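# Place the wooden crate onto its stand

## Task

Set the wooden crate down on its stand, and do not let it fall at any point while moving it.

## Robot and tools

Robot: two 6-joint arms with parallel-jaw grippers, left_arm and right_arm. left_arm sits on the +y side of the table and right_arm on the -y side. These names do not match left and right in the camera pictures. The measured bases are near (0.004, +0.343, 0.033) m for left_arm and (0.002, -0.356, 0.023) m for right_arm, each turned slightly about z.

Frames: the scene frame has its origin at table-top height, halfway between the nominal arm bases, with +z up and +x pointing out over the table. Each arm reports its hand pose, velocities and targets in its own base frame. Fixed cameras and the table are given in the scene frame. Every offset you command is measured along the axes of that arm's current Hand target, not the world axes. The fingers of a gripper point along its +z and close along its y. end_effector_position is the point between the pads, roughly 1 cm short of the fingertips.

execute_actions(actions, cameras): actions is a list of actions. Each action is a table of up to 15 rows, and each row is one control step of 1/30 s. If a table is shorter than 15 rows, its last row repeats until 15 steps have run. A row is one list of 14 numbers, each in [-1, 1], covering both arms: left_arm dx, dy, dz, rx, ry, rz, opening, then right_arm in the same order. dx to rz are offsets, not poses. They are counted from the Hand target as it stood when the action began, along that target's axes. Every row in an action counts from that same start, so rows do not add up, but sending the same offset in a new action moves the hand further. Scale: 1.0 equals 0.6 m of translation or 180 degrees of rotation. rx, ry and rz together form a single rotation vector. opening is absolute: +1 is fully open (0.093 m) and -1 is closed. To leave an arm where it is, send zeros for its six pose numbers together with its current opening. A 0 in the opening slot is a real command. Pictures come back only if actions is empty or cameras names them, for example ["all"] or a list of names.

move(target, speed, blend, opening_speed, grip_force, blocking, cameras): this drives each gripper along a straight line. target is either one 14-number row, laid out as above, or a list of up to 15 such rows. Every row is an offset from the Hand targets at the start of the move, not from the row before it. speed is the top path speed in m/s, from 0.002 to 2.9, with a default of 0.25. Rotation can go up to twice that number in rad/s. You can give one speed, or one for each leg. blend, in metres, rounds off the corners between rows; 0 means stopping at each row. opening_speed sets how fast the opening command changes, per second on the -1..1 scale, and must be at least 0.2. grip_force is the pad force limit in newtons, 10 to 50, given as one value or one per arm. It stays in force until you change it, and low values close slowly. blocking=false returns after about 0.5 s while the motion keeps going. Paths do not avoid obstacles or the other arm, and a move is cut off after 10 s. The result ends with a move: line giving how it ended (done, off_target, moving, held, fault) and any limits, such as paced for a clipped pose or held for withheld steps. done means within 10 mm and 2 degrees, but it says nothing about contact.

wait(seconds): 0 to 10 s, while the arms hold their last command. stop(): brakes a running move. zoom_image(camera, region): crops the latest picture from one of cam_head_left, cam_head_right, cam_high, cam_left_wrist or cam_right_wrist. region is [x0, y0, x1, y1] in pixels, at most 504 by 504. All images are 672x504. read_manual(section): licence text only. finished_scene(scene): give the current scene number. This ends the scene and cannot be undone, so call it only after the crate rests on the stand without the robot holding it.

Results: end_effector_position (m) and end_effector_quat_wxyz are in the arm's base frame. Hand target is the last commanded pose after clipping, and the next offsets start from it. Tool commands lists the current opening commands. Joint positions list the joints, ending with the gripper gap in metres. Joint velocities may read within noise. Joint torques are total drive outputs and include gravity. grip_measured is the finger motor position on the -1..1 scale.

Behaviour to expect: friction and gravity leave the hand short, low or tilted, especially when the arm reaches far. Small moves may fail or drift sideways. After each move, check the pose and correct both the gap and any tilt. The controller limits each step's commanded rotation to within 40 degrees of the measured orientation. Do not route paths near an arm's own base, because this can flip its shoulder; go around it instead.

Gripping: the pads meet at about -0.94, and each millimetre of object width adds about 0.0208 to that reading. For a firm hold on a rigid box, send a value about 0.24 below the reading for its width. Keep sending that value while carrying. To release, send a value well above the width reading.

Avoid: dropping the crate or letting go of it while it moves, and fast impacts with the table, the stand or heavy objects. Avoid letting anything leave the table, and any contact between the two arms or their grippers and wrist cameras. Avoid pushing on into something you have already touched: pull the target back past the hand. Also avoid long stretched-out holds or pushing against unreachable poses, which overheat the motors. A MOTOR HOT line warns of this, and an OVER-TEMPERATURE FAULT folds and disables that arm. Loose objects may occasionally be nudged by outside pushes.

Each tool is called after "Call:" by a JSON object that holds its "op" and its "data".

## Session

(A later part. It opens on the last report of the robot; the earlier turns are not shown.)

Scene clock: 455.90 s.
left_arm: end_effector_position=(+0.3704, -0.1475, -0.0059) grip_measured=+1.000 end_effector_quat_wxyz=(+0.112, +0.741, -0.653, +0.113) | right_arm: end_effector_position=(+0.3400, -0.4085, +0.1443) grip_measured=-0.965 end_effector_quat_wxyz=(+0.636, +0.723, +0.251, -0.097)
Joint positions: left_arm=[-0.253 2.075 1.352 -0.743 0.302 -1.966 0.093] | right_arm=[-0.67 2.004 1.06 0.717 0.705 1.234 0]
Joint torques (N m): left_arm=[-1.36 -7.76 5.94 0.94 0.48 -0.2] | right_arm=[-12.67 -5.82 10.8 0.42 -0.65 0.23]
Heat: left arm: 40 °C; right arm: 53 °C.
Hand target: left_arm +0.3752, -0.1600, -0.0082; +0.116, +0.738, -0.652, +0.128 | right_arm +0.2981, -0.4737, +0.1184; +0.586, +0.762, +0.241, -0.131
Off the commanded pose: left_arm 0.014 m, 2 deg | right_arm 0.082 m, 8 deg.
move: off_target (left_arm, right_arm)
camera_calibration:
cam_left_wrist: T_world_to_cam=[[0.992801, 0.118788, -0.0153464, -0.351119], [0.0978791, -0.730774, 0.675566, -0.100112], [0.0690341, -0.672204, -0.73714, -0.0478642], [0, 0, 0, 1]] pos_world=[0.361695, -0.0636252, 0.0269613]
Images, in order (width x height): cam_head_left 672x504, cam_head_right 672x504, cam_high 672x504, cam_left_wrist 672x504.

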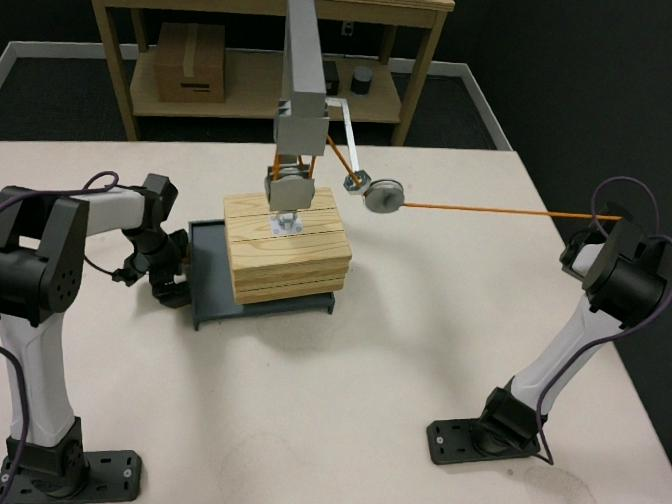

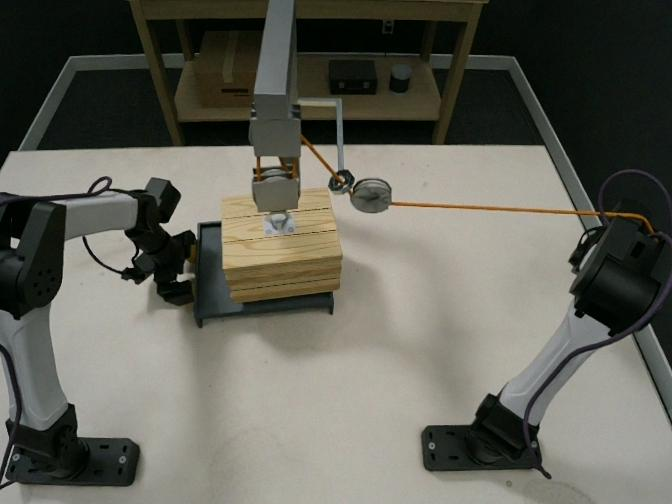

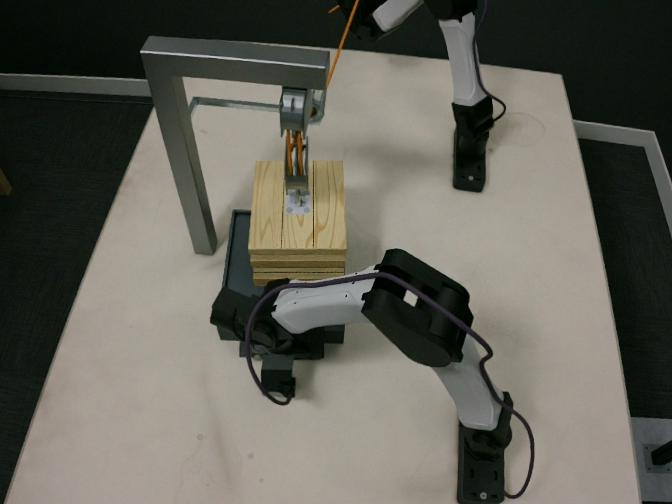

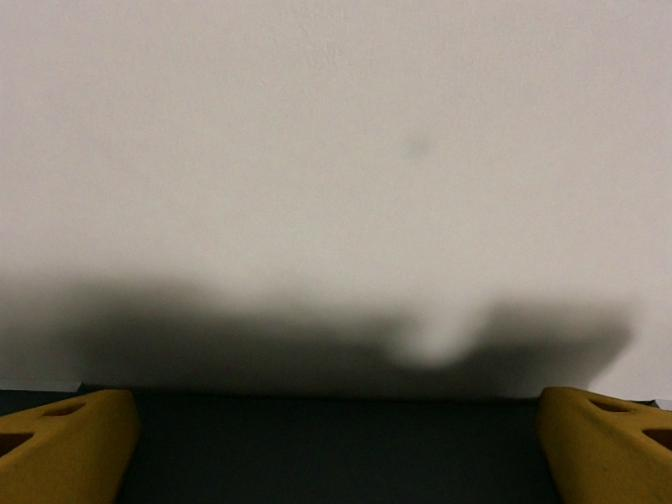

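Call:
{"op": "move", "data": {"target": [0.063,0.037,0.024,0,0,0,1,0,0,0,0,0,0,-1], "speed": 0.06, "cameras": ["cam_head_left","cam_head_right","cam_high","cam_left_wrist"]}}

Call:
{"op": "zoom_image", "data": {"camera": "cam_head_right", "region": [180, 170, 360, 340]}}

Call:
{"op": "zoom_image", "data": {"camera": "cam_high", "region": [200, 140, 370, 370]}}

Call:
{"op": "zoom_image", "data": {"camera": "cam_head_left", "region": [180, 170, 370, 340]}}

Scene clock: 470.63 s.
left_arm: end_effector_position=(+0.3657, -0.1873, -0.0075) grip_measured=+1.000 end_effector_quat_wxyz=(+0.104, +0.746, -0.646, +0.123) | right_arm: end_effector_position=(+0.3400, -0.4085, +0.1443) grip_measured=-0.965 end_effector_quat_wxyz=(+0.636, +0.723, +0.251, -0.097)
Joint positions: left_arm=[-0.36 2.075 1.342 -0.673 0.28 -2.097 0.093] | right_arm=[-0.67 2.004 1.06 0.717 0.705 1.234 0]
Joint torques (N m): left_arm=[-2.25 -8.9 5.01 0.78 0.53 0.01] | right_arm=[-12.7 -5.79 10.8 0.41 -0.67 0.24]
Heat: left arm: 40 °C; right arm: 56 °C.
Hand target: left_arm +0.3582, -0.2028, -0.0088; +0.116, +0.739, -0.652, +0.128 | right_arm +0.2981, -0.4737, +0.1184; +0.586, +0.762, +0.241, -0.131
Off the commanded pose: left_arm 0.017 m, 2 deg | right_arm 0.082 m, 8 deg.
joint sent to its limit (left arm) — joint 6 (wrist roll), lower limit. The joint targets still meet the commanded pose.
move: off_target (left_arm, right_arm)
camera_calibration:
cam_left_wrist: T_world_to_cam=[[0.990217, 0.139394, 0.0062286, -0.336663], [0.0981939, -0.727867, 0.678651, -0.127172], [0.0991335, -0.6714, -0.734434, -0.0863364], [0, 0, 0, 1]] pos_world=[0.354416, -0.103602, 0.0249938]
Images, in order (width x height): cam_head_left 672x504, cam_head_right 672x504, cam_high 672x504, cam_left_wrist 672x504.

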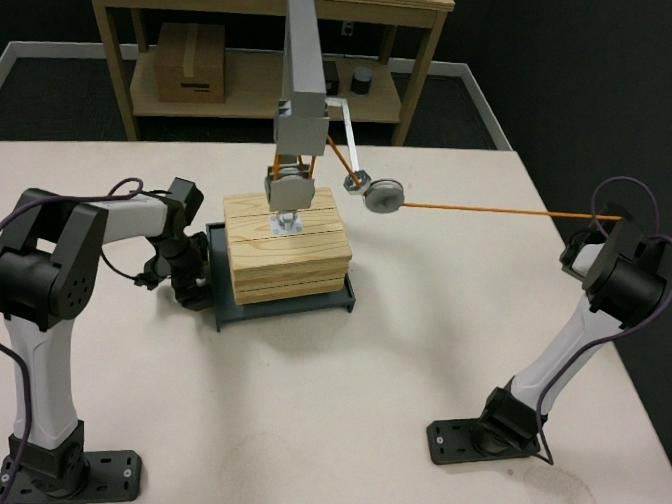

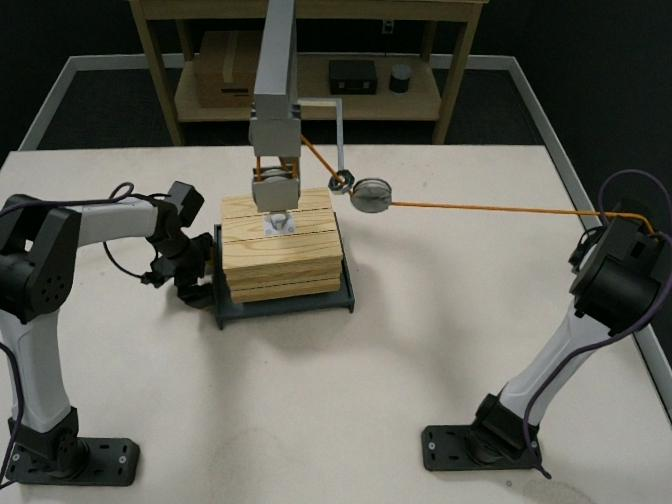

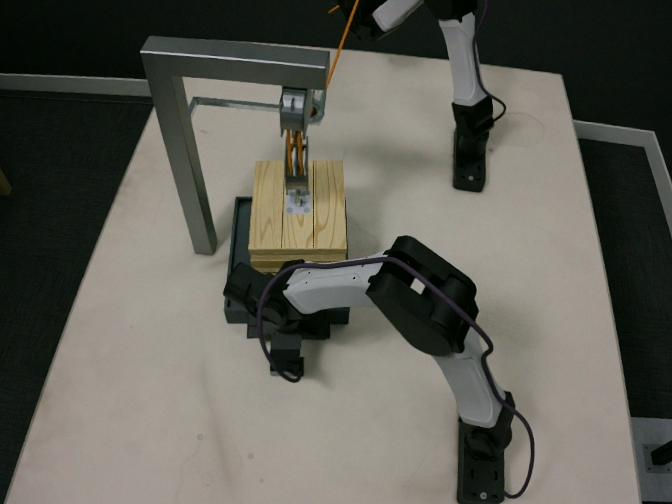

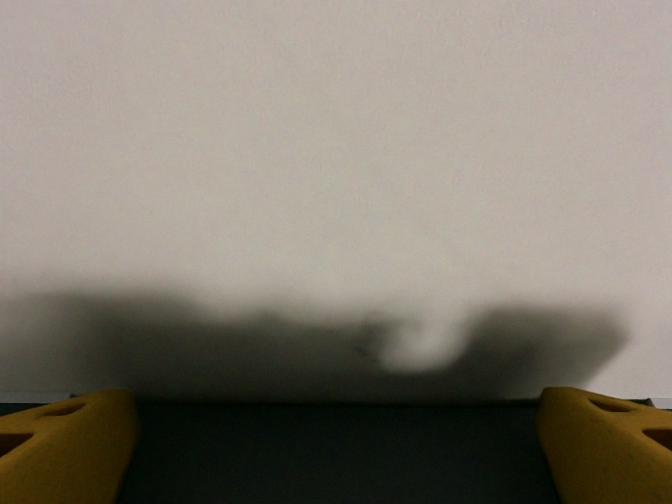

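Scaled by 2.800 from the camera's 672x504 image, which has a finer 960x720 frame.

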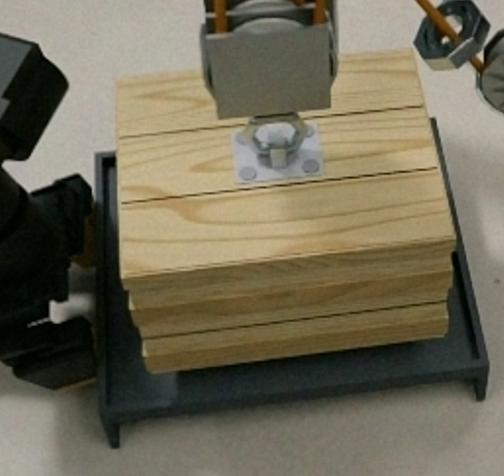

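Scaled by 2.191 from the camera's 672x504 image, which has a finer 960x720 frame.

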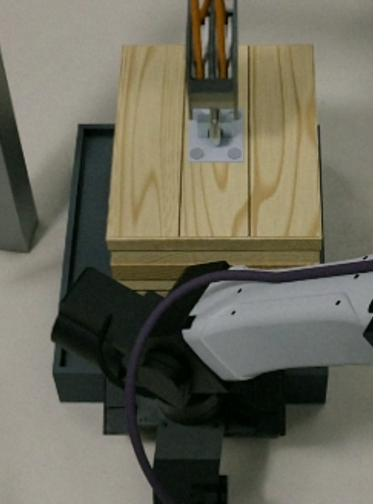

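Scaled by 2.653 from the camera's 672x504 image, which has a finer 960x720 frame.

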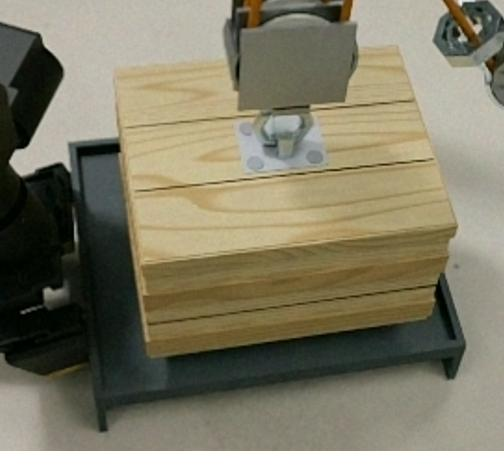

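Call:
{"op": "move", "data": {"target": [0.015,0.032,0.006,0,0,0,1,0,0,0,0,0,0,-1], "speed": 0.05, "cameras": ["cam_head_left","cam_head_right","cam_high"]}}

Call:
{"op": "zoom_image", "data": {"camera": "cam_head_right", "region": [180, 170, 360, 340]}}

Call:
{"op": "zoom_image", "data": {"camera": "cam_high", "region": [200, 140, 370, 370]}}

Scene clock: 482.07 s.
left_arm: end_effector_position=(+0.3624, -0.1977, -0.0112) grip_measured=+1.000 end_effector_quat_wxyz=(+0.091, +0.734, -0.660, +0.135) | right_arm: end_effector_position=(+0.3400, -0.4085, +0.1443) grip_measured=-0.965 end_effector_quat_wxyz=(+0.636, +0.723, +0.251, -0.097)
Joint positions: left_arm=[-0.394 2.062 1.301 -0.609 0.261 -2.097 0.093] | right_arm=[-0.67 2.004 1.06 0.717 0.705 1.234 0]
Joint torques (N m): left_arm=[-2.8 -9.99 4.19 0.45 0.84 0.01] | right_arm=[-12.71 -5.83 10.82 0.42 -0.66 0.25]
Heat: left arm: 40 °C; right arm: 57 °C.
Hand target: left_arm +0.3403, -0.2149, -0.0090; +0.116, +0.738, -0.652, +0.129 | right_arm +0.2981, -0.4737, +0.1184; +0.586, +0.762, +0.241, -0.131
Off the commanded pose: left_arm 0.028 m, 3 deg | right_arm 0.082 m, 8 deg.
joint sent to its limit (left arm) — joint 6 (wrist roll), lower limit. The joint targets are off in orientation, not in position.
move: off_target (left_arm, right_arm)
Images, in order (width x height): cam_head_left 672x504, cam_head_right 672x504, cam_high 672x504.

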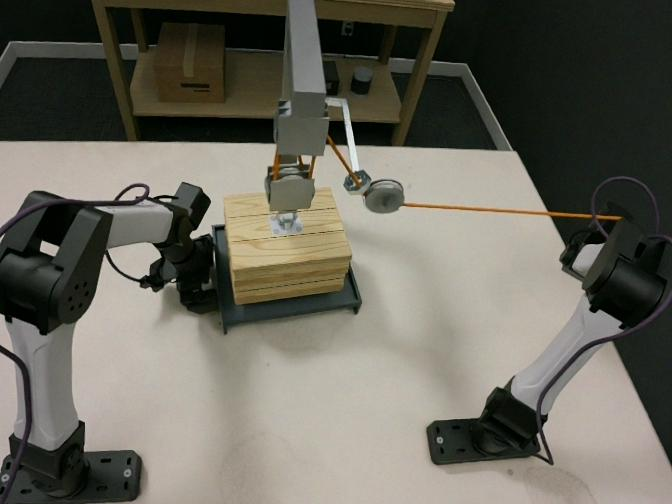

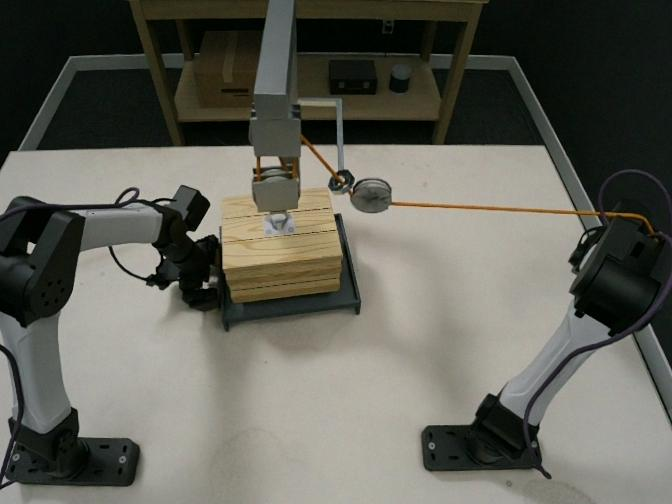

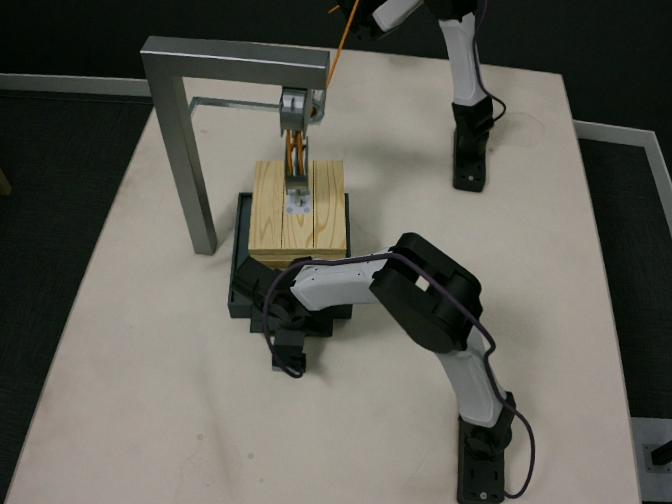

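Scaled by 2.800 from the camera's 672x504 image, which has a finer 960x720 frame.

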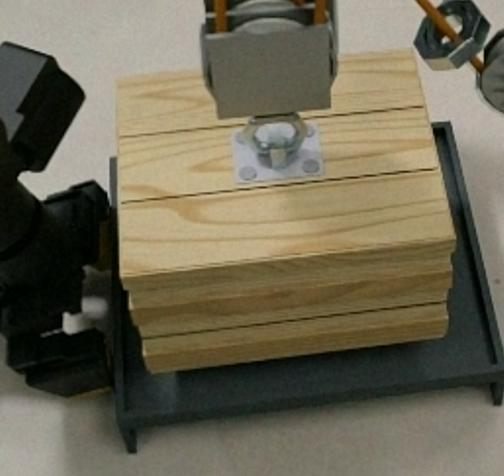

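Scaled by 2.191 from the camera's 672x504 image, which has a finer 960x720 frame.

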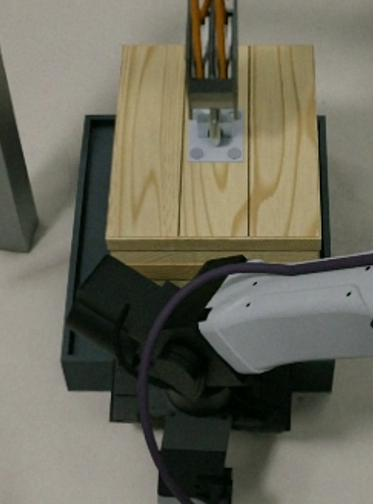

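Call:
{"op": "move", "data": {"target": [0,0,0,0,0,0,1,0.071,-0.022,-0.188,0,0,0,-1], "speed": 0.06, "cameras": ["cam_head_left","cam_head_right","cam_high"]}}

Call:
{"op": "zoom_image", "data": {"camera": "cam_head_right", "region": [180, 170, 360, 340]}}

Call:
{"op": "zoom_image", "data": {"camera": "cam_high", "region": [200, 140, 370, 370]}}

Scene clock: 493.70 s.
left_arm: end_effector_position=(+0.3624, -0.1977, -0.0112) grip_measured=+1.000 end_effector_quat_wxyz=(+0.091, +0.734, -0.660, +0.135) | right_arm: end_effector_position=(+0.3389, -0.3359, +0.1198) grip_measured=-0.965 end_effector_quat_wxyz=(+0.602, +0.743, +0.264, -0.129)
Joint positions: left_arm=[-0.394 2.062 1.301 -0.609 0.261 -2.097 0.093] | right_arm=[-0.501 1.918 0.925 0.592 0.899 1.338 0]
Joint torques (N m): left_arm=[-2.77 -10.09 4.36 0.42 0.86 0.02] | right_arm=[-4.86 -9.84 5.42 1.02 -0.05 0.5]
Heat: left arm: 41 °C; right arm: 57 °C.
Hand target: left_arm +0.3403, -0.2149, -0.0090; +0.116, +0.738, -0.652, +0.129 | right_arm +0.3180, -0.3541, +0.1184; +0.586, +0.762, +0.241, -0.131
Off the commanded pose: left_arm 0.028 m, 3 deg | right_arm 0.028 m, 4 deg.
joint sent to its limit (left arm) — joint 6 (wrist roll), lower limit. The joint targets are off in orientation, not in position.
move: off_target (left_arm, right_arm)
Images, in order (width x height): cam_head_left 672x504, cam_head_right 672x504, cam_high 672x504.

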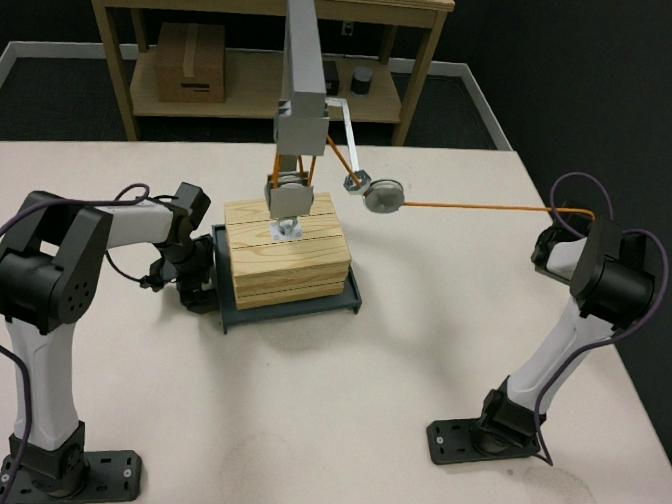

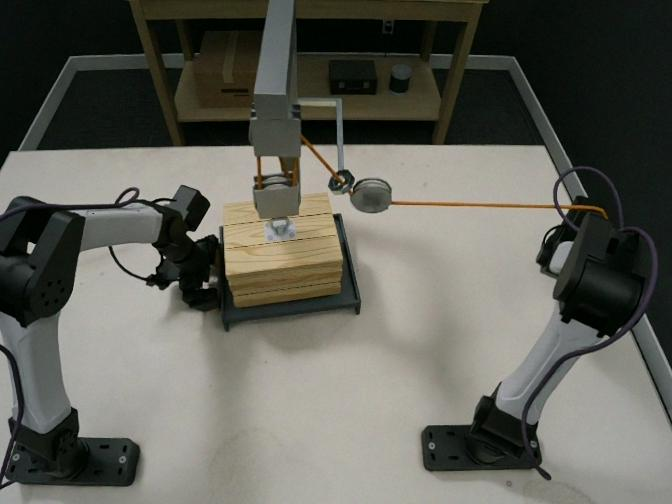

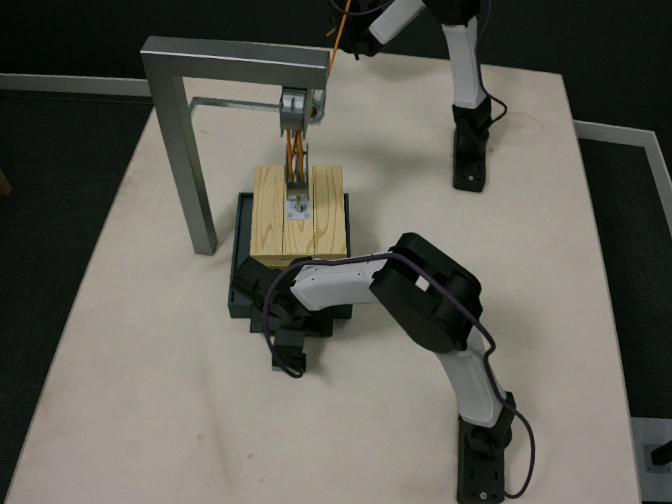

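Scaled by 2.800 from the camera's 672x504 image, which has a finer 960x720 frame.

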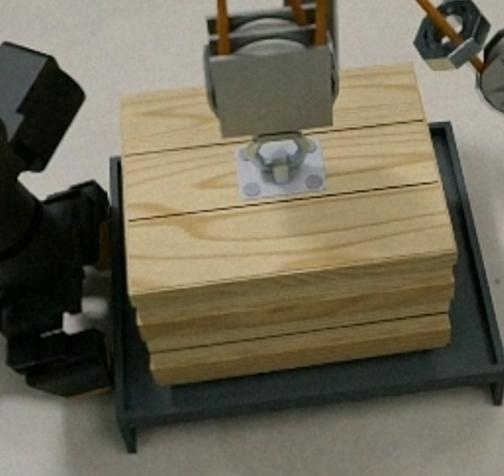

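Scaled by 2.191 from the camera's 672x504 image, which has a finer 960x720 frame.

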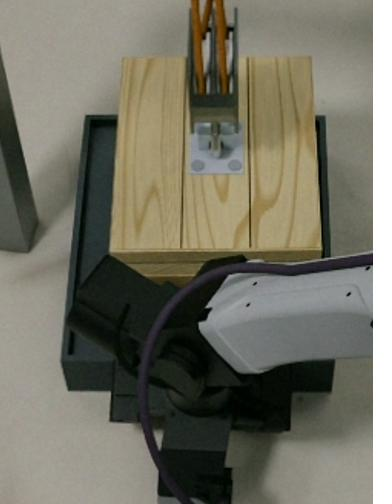

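Call:
{"op": "move", "data": {"target": [-0.006,0.05,-0.002,0,0,0,1,0,0,0,0,0,0,-1], "speed": 0.05, "cameras": ["cam_head_left","cam_head_right","cam_high","cam_left_wrist"]}}

Call:
{"op": "zoom_image", "data": {"camera": "cam_head_right", "region": [180, 170, 360, 340]}}

Scene clock: 502.73 s.
left_arm: end_effector_position=(+0.3342, -0.2011, -0.0137) grip_measured=+1.000 end_effector_quat_wxyz=(+0.096, +0.722, -0.672, +0.137) | right_arm: end_effector_position=(+0.3388, -0.3359, +0.1198) grip_measured=-0.965 end_effector_quat_wxyz=(+0.602, +0.743, +0.264, -0.129)
Joint positions: left_arm=[-0.427 1.99 1.175 -0.551 0.269 -2.097 0.093] | right_arm=[-0.501 1.918 0.925 0.592 0.9 1.338 0]
Joint torques (N m): left_arm=[-2.48 -10.22 3.92 0.37 0.85 0.06] | right_arm=[-4.9 -9.85 5.39 1.01 -0.07 0.52]
Heat: left arm: 42 °C; right arm: 54 °C.
Hand target: left_arm +0.3101, -0.2149, -0.0090; +0.116, +0.738, -0.652, +0.129 | right_arm +0.3181, -0.3541, +0.1185; +0.586, +0.762, +0.241, -0.131
Off the commanded pose: left_arm 0.028 m, 4 deg | right_arm 0.028 m, 4 deg.
joint sent to its limit (left arm) — joint 6 (wrist roll), lower limit. The joint targets are off in orientation, not in position.
move: off_target (left_arm, right_arm)
camera_calibration:
cam_left_wrist: T_world_to_cam=[[0.99599, 0.0753252, 0.0482704, -0.317797], [0.0217971, -0.7276, 0.685656, -0.104297], [0.0867687, -0.681854, -0.726324, -0.0948391], [0, 0, 0, 1]] pos_world=[0.327026, -0.116615, 0.017968]
Images, in order (width x height): cam_head_left 672x504, cam_head_right 672x504, cam_high 672x504, cam_left_wrist 672x504.

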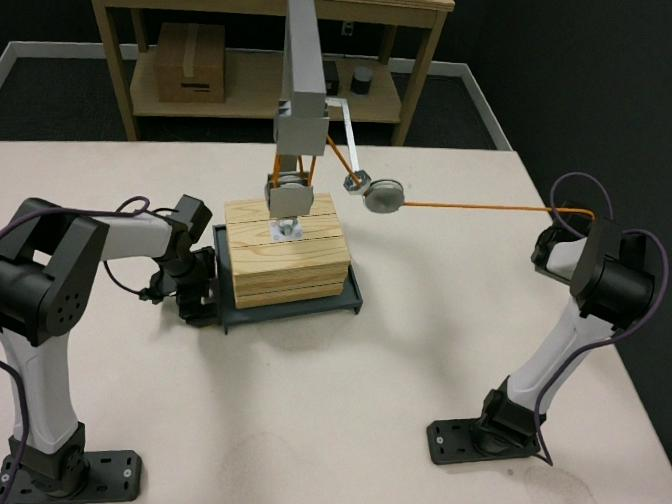

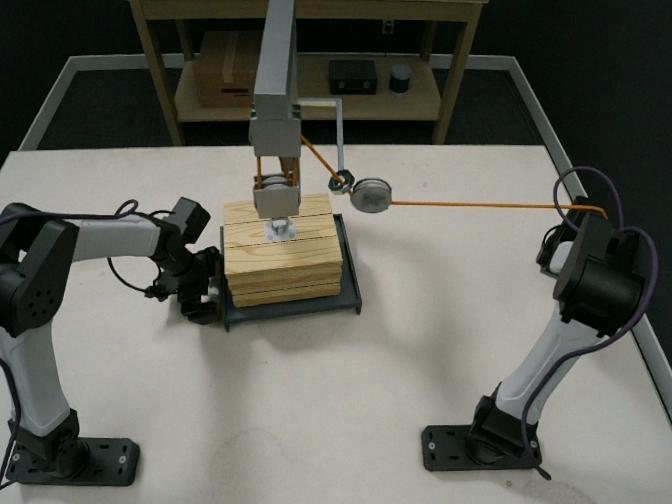

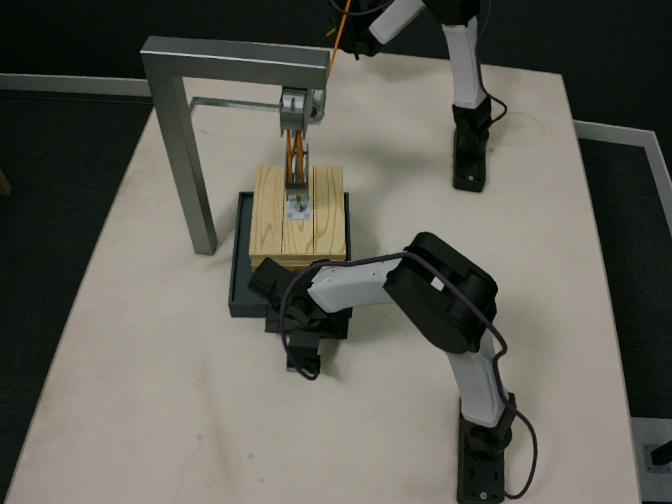

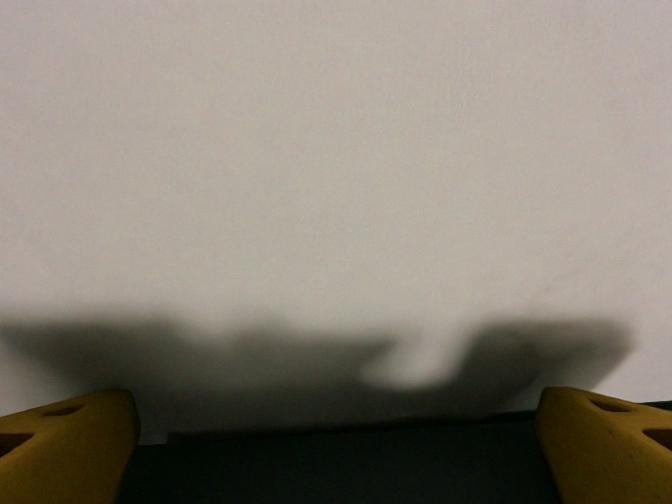

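Scaled by 2.800 from the camera's 672x504 image, which has a finer 960x720 frame.

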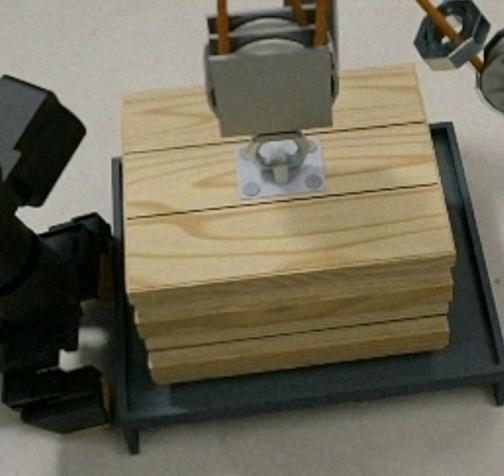

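Call:
{"op": "move", "data": {"target": [[-0.119,-0.026,-0.309,0,0,0,1,0,0,0,0,0,0,-1],[-0.067,0.097,-0.307,0.2506,-0.411,0.479,1,0,0,0,0,0,0,-1],[0.258,0.229,-0.096,0.2506,-0.411,0.479,1,0,0,0,0,0,0,-1]], "speed": 0.25, "blend": [0.02,0.03,0], "cameras": ["all"]}}

Scene clock: 536.10 s.
left_arm: end_effector_position=(+0.1891, -0.3528, +0.0993) grip_measured=+1.000 end_effector_quat_wxyz=(+0.607, -0.054, +0.791, +0.049) | right_arm: end_effector_position=(+0.3388, -0.3359, +0.1198) grip_measured=-0.965 end_effector_quat_wxyz=(+0.602, +0.743, +0.264, -0.129)
Joint positions: left_arm=[-1.496 2.19 1.479 -1.133 -1.299 -1.841 0.093] | right_arm=[-0.501 1.918 0.925 0.592 0.9 1.338 0]
Joint torques (N m): left_arm=[0.55 -7.76 7.54 -0.09 -0.65 -0.14] | right_arm=[-4.9 -9.84 5.41 1.01 -0.08 0.52]
Heat: left arm: 43 °C; right arm: 47 °C.
Hand target: left_arm +0.1897, -0.3567, +0.0984; +0.607, -0.060, +0.791, +0.047 | right_arm +0.3181, -0.3541, +0.1185; +0.586, +0.762, +0.241, -0.131
Off the commanded pose: left_arm 0.004 m, 1 deg | right_arm 0.028 m, 4 deg.
move: off_target (right_arm)
camera_calibration:
cam_left_wrist: T_world_to_cam=[[0.144086, -0.989428, -0.0165023, -0.37542], [-0.627639, -0.078482, -0.774538, 0.207835], [0.765055, 0.121957, -0.632312, 0.0424519], [0, 0, 0, 1]] pos_world=[0.15206, -0.360317, 0.181623]
cam_right_wrist: T_world_to_cam=[[-0.564943, 0.140411, -0.813095, 0.333794], [0.68673, 0.626297, -0.368991, 0.0609915], [0.457429, -0.766836, -0.450247, -0.271611], [0, 0, 0, 1]] pos_world=[0.270932, -0.293348, 0.171619]

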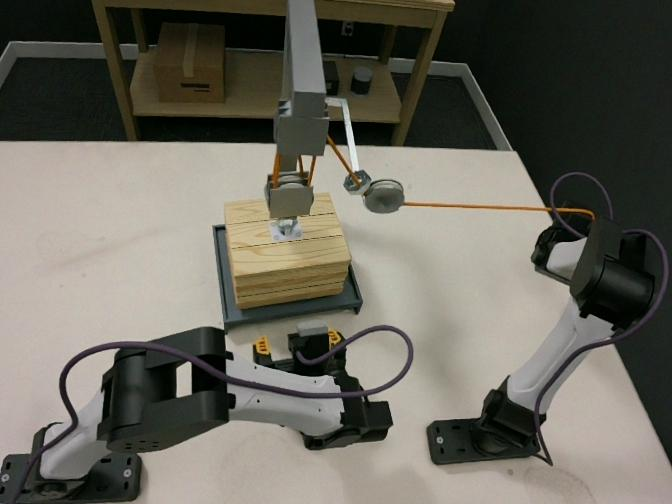

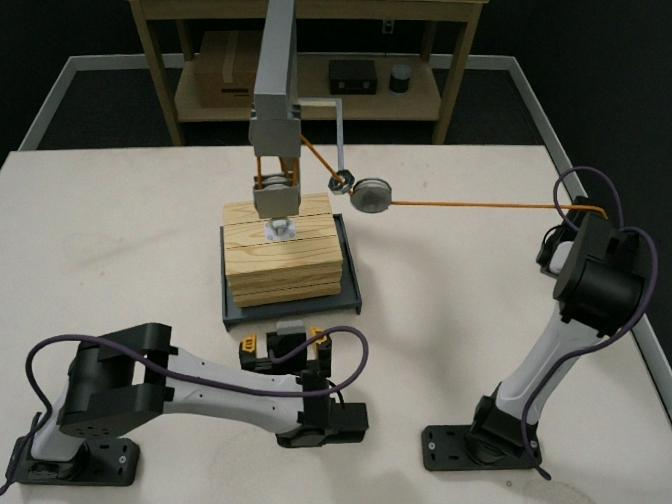

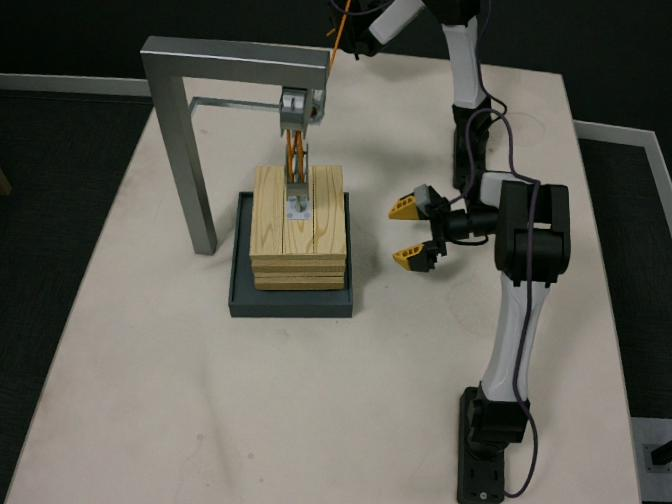

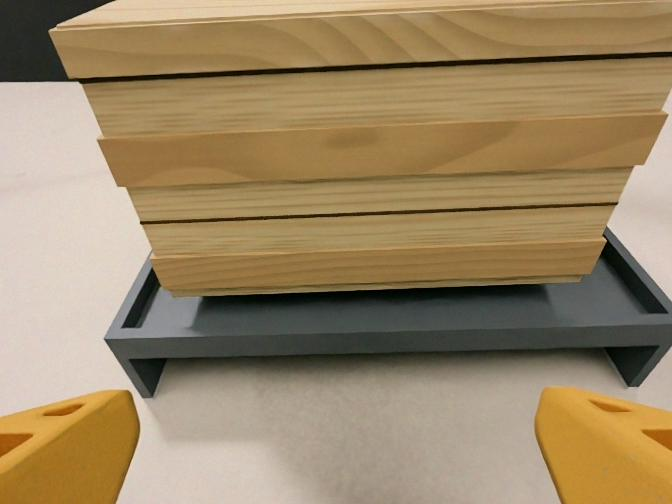

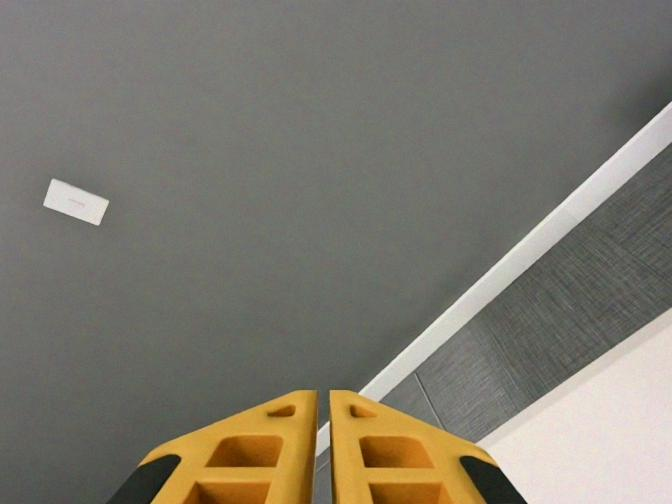

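Call:
{"op": "move", "data": {"target": [-0.003,-0.081,0.205,-0.016,0,-0.004,1,0,0,0,0,0,0,-1], "speed": 0.06, "cameras": ["cam_head_right","cam_high","cam_left_wrist"]}}

Call:
{"op": "zoom_image", "data": {"camera": "cam_high", "region": [200, 140, 420, 340]}}

Scene clock: 548.53 s.
left_arm: end_effector_position=(+0.3054, -0.3826, +0.0694) grip_measured=+1.000 end_effector_quat_wxyz=(+0.605, -0.068, +0.790, +0.073) | right_arm: end_effector_position=(+0.3385, -0.3359, +0.1198) grip_measured=-0.965 end_effector_quat_wxyz=(+0.602, +0.743, +0.264, -0.130)
Joint positions: left_arm=[-1.233 2.289 1.491 -0.311 -1.28 -1.057 0.093] | right_arm=[-0.501 1.918 0.925 0.591 0.901 1.338 0]
Joint torques (N m): left_arm=[2.02 -9.18 7.99 1.44 -0.52 0.17] | right_arm=[-4.89 -9.88 5.37 1.01 -0.09 0.52]
Heat: left arm: 41 °C; right arm: 49 °C.
Hand target: left_arm +0.3150, -0.3865, +0.0684; +0.606, -0.080, +0.789, +0.063 | right_arm +0.3181, -0.3541, +0.1184; +0.586, +0.762, +0.241, -0.131
Off the commanded pose: left_arm 0.010 m, 2 deg | right_arm 0.027 m, 4 deg.
move: off_target (right_arm)
camera_calibration:
cam_left_wrist: T_world_to_cam=[[0.193345, -0.980417, -0.0374168, -0.432331], [-0.624798, -0.0936316, -0.775152, 0.248698], [0.756469, 0.17325, -0.630666, -0.0397909], [0, 0, 0, 1]] pos_world=[0.269076, -0.393685, 0.151508]
Images, in order (width x height): cam_head_right 672x504, cam_high 672x504, cam_left_wrist 672x504.

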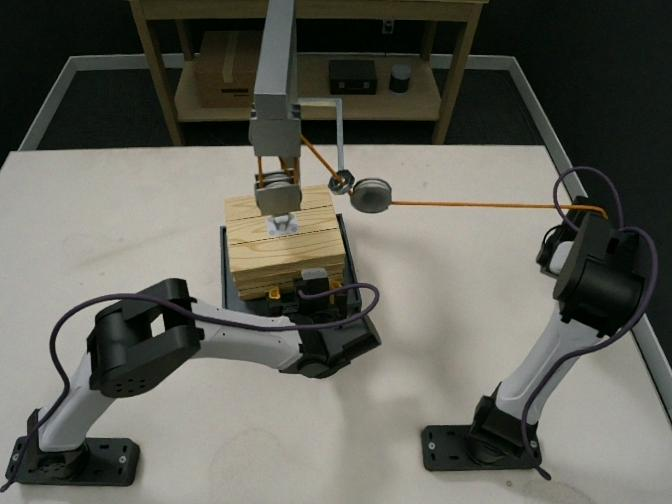

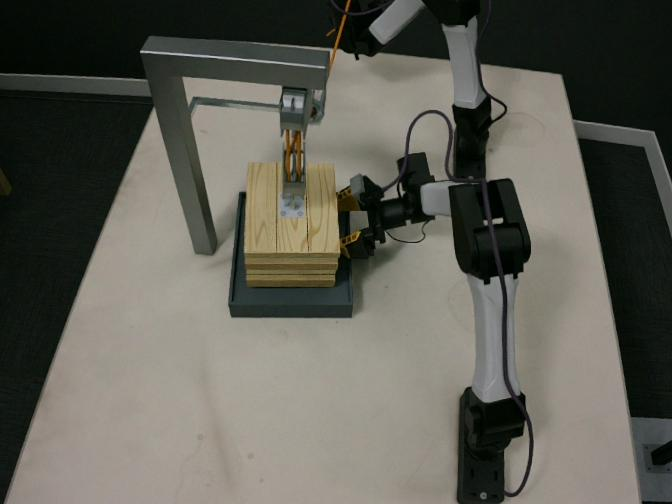

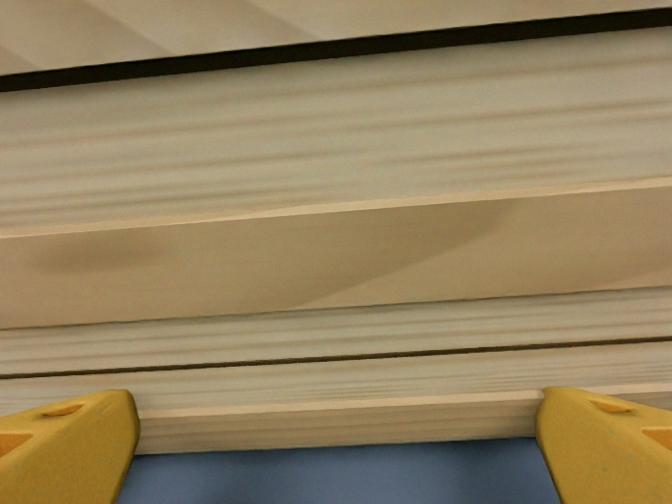

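Scaled by 2.291 from the camera's 672x504 image, which has a finer 960x720 frame.

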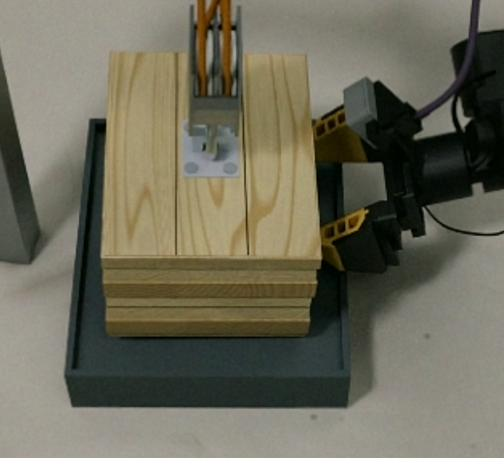

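Call:
{"op": "move", "data": {"target": [0,0,0,0,0,0,1,0.036,-0.011,-0.094,0,0,0,-1], "speed": 0.05, "cameras": ["cam_head_right","cam_high","cam_left_wrist"]}}

Call:
{"op": "zoom_image", "data": {"camera": "cam_high", "region": [200, 140, 420, 340]}}

Scene clock: 553.03 s.
left_arm: end_effector_position=(+0.3046, -0.3849, +0.0627) grip_measured=+1.000 end_effector_quat_wxyz=(+0.595, -0.063, +0.799, +0.068) | right_arm: end_effector_position=(+0.3444, -0.2757, +0.1164) grip_measured=-0.965 end_effector_quat_wxyz=(+0.596, +0.742, +0.273, -0.137)
Joint positions: left_arm=[-1.233 2.294 1.491 -0.311 -1.25 -1.057 0.093] | right_arm=[-0.338 1.855 0.869 0.46 1.045 1.457 0]
Joint torques (N m): left_arm=[2.04 -9.55 8.36 1.35 -0.85 0.15] | right_arm=[-4.68 -9.43 5.2 1.07 0.04 0.63]
Heat: left arm: 41 °C; right arm: 49 °C.
Hand target: left_arm +0.3150, -0.3865, +0.0683; +0.606, -0.080, +0.789, +0.063 | right_arm +0.3282, -0.2942, +0.1181; +0.586, +0.762, +0.241, -0.131
Off the commanded pose: left_arm 0.012 m, 3 deg | right_arm 0.025 m, 5 deg.
move: off_target (left_arm, right_arm)
camera_calibration:
cam_left_wrist: T_world_to_cam=[[0.179218, -0.98305, -0.0386485, -0.431273], [-0.646931, -0.0881622, -0.757435, 0.250541], [0.741189, 0.160749, -0.651766, -0.0418767], [0, 0, 0, 1]] pos_world=[0.270413, -0.395143, 0.145807]
Images, in order (width x height): cam_head_right 672x504, cam_high 672x504, cam_left_wrist 672x504.

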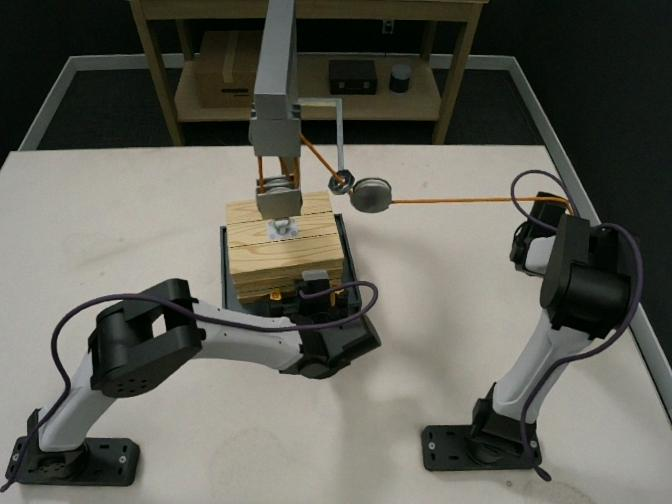

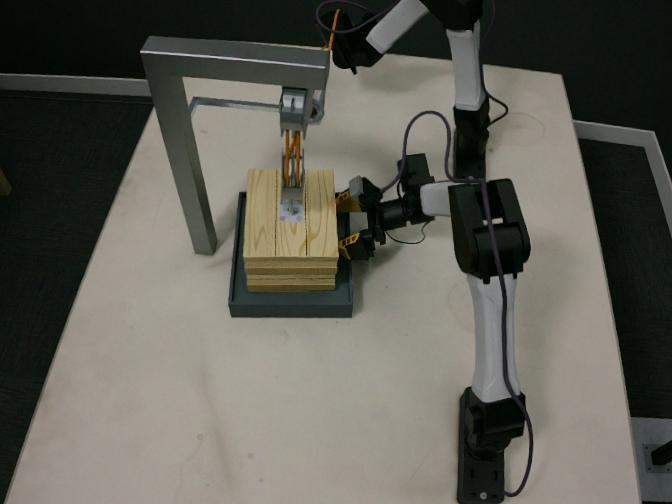

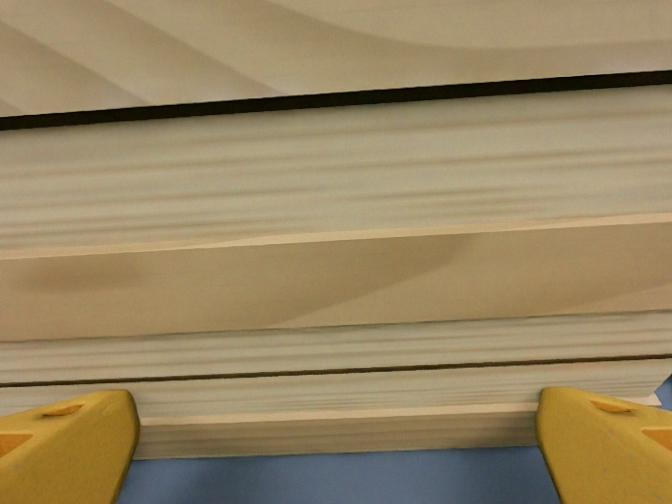

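Scaled by 2.291 from the camera's 672x504 image, which has a finer 960x720 frame.

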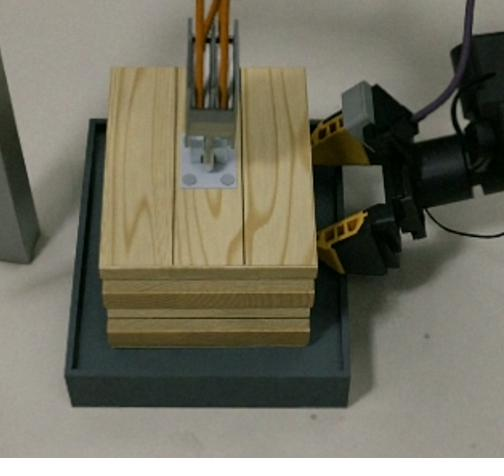

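Call:
{"op": "move", "data": {"target": [0.027,0,0.008,0,0,0,1,0.036,-0.011,-0.094,0,0,0,-1], "speed": 0.05, "cameras": ["cam_head_right","cam_high","cam_left_wrist"]}}

Call:
{"op": "zoom_image", "data": {"camera": "cam_high", "region": [200, 140, 420, 340]}}

Scene clock: 560.47 s.
left_arm: end_effector_position=(+0.3056, -0.3882, +0.0575) grip_measured=+1.000 end_effector_quat_wxyz=(+0.603, -0.069, +0.793, +0.063) | right_arm: end_effector_position=(+0.3299, -0.2335, +0.0942) grip_measured=-0.966 end_effector_quat_wxyz=(+0.568, +0.762, +0.269, -0.153)
Joint positions: left_arm=[-1.235 2.317 1.491 -0.263 -1.266 -1.051 0.093] | right_arm=[-0.228 1.832 0.86 0.149 1.139 1.742 0]
Joint torques (N m): left_arm=[2.44 -8.59 6.65 1.43 -0.65 0.11] | right_arm=[0.76 -9.76 7.87 1.16 0.61 0.19]
Heat: left arm: 42 °C; right arm: 49 °C.
Hand target: left_arm +0.3154, -0.3865, +0.0515; +0.606, -0.080, +0.789, +0.063 | right_arm +0.3384, -0.2343, +0.1179; +0.586, +0.762, +0.241, -0.131
Off the commanded pose: left_arm 0.012 m, 1 deg | right_arm 0.025 m, 5 deg.
move: off_target (left_arm, right_arm)
camera_calibration:
cam_left_wrist: T_world_to_cam=[[0.182997, -0.982886, -0.0211581, -0.437023], [-0.630636, -0.100849, -0.769499, 0.237709], [0.754196, 0.154159, -0.638298, -0.0526092], [0, 0, 0, 1]] pos_world=[0.269559, -0.397461, 0.14009]
Images, in order (width x height): cam_head_right 672x504, cam_high 672x504, cam_left_wrist 672x504.

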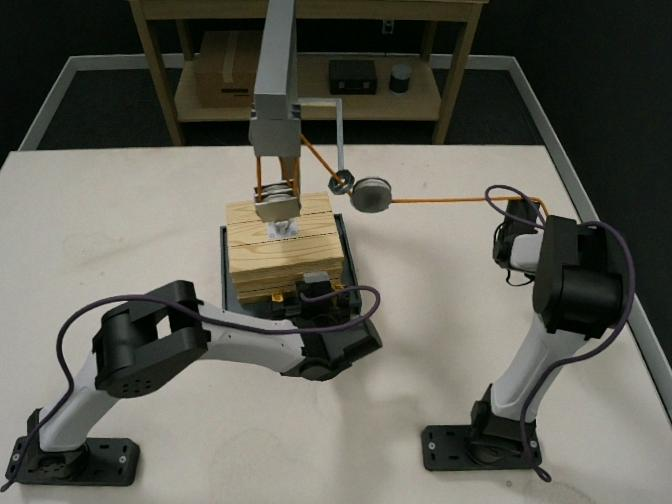

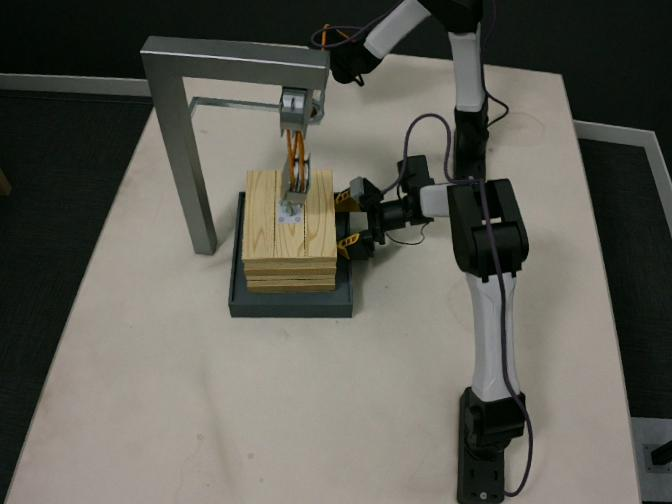

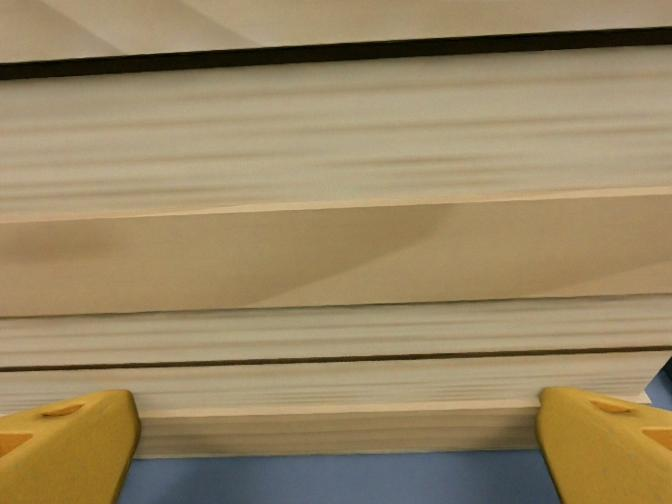

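Scaled by 2.291 from the camera's 672x504 image, which has a finer 960x720 frame.

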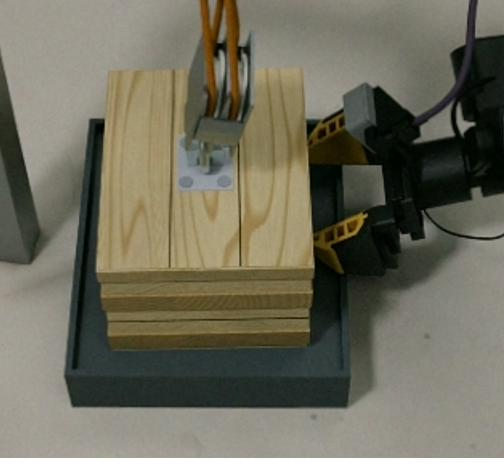

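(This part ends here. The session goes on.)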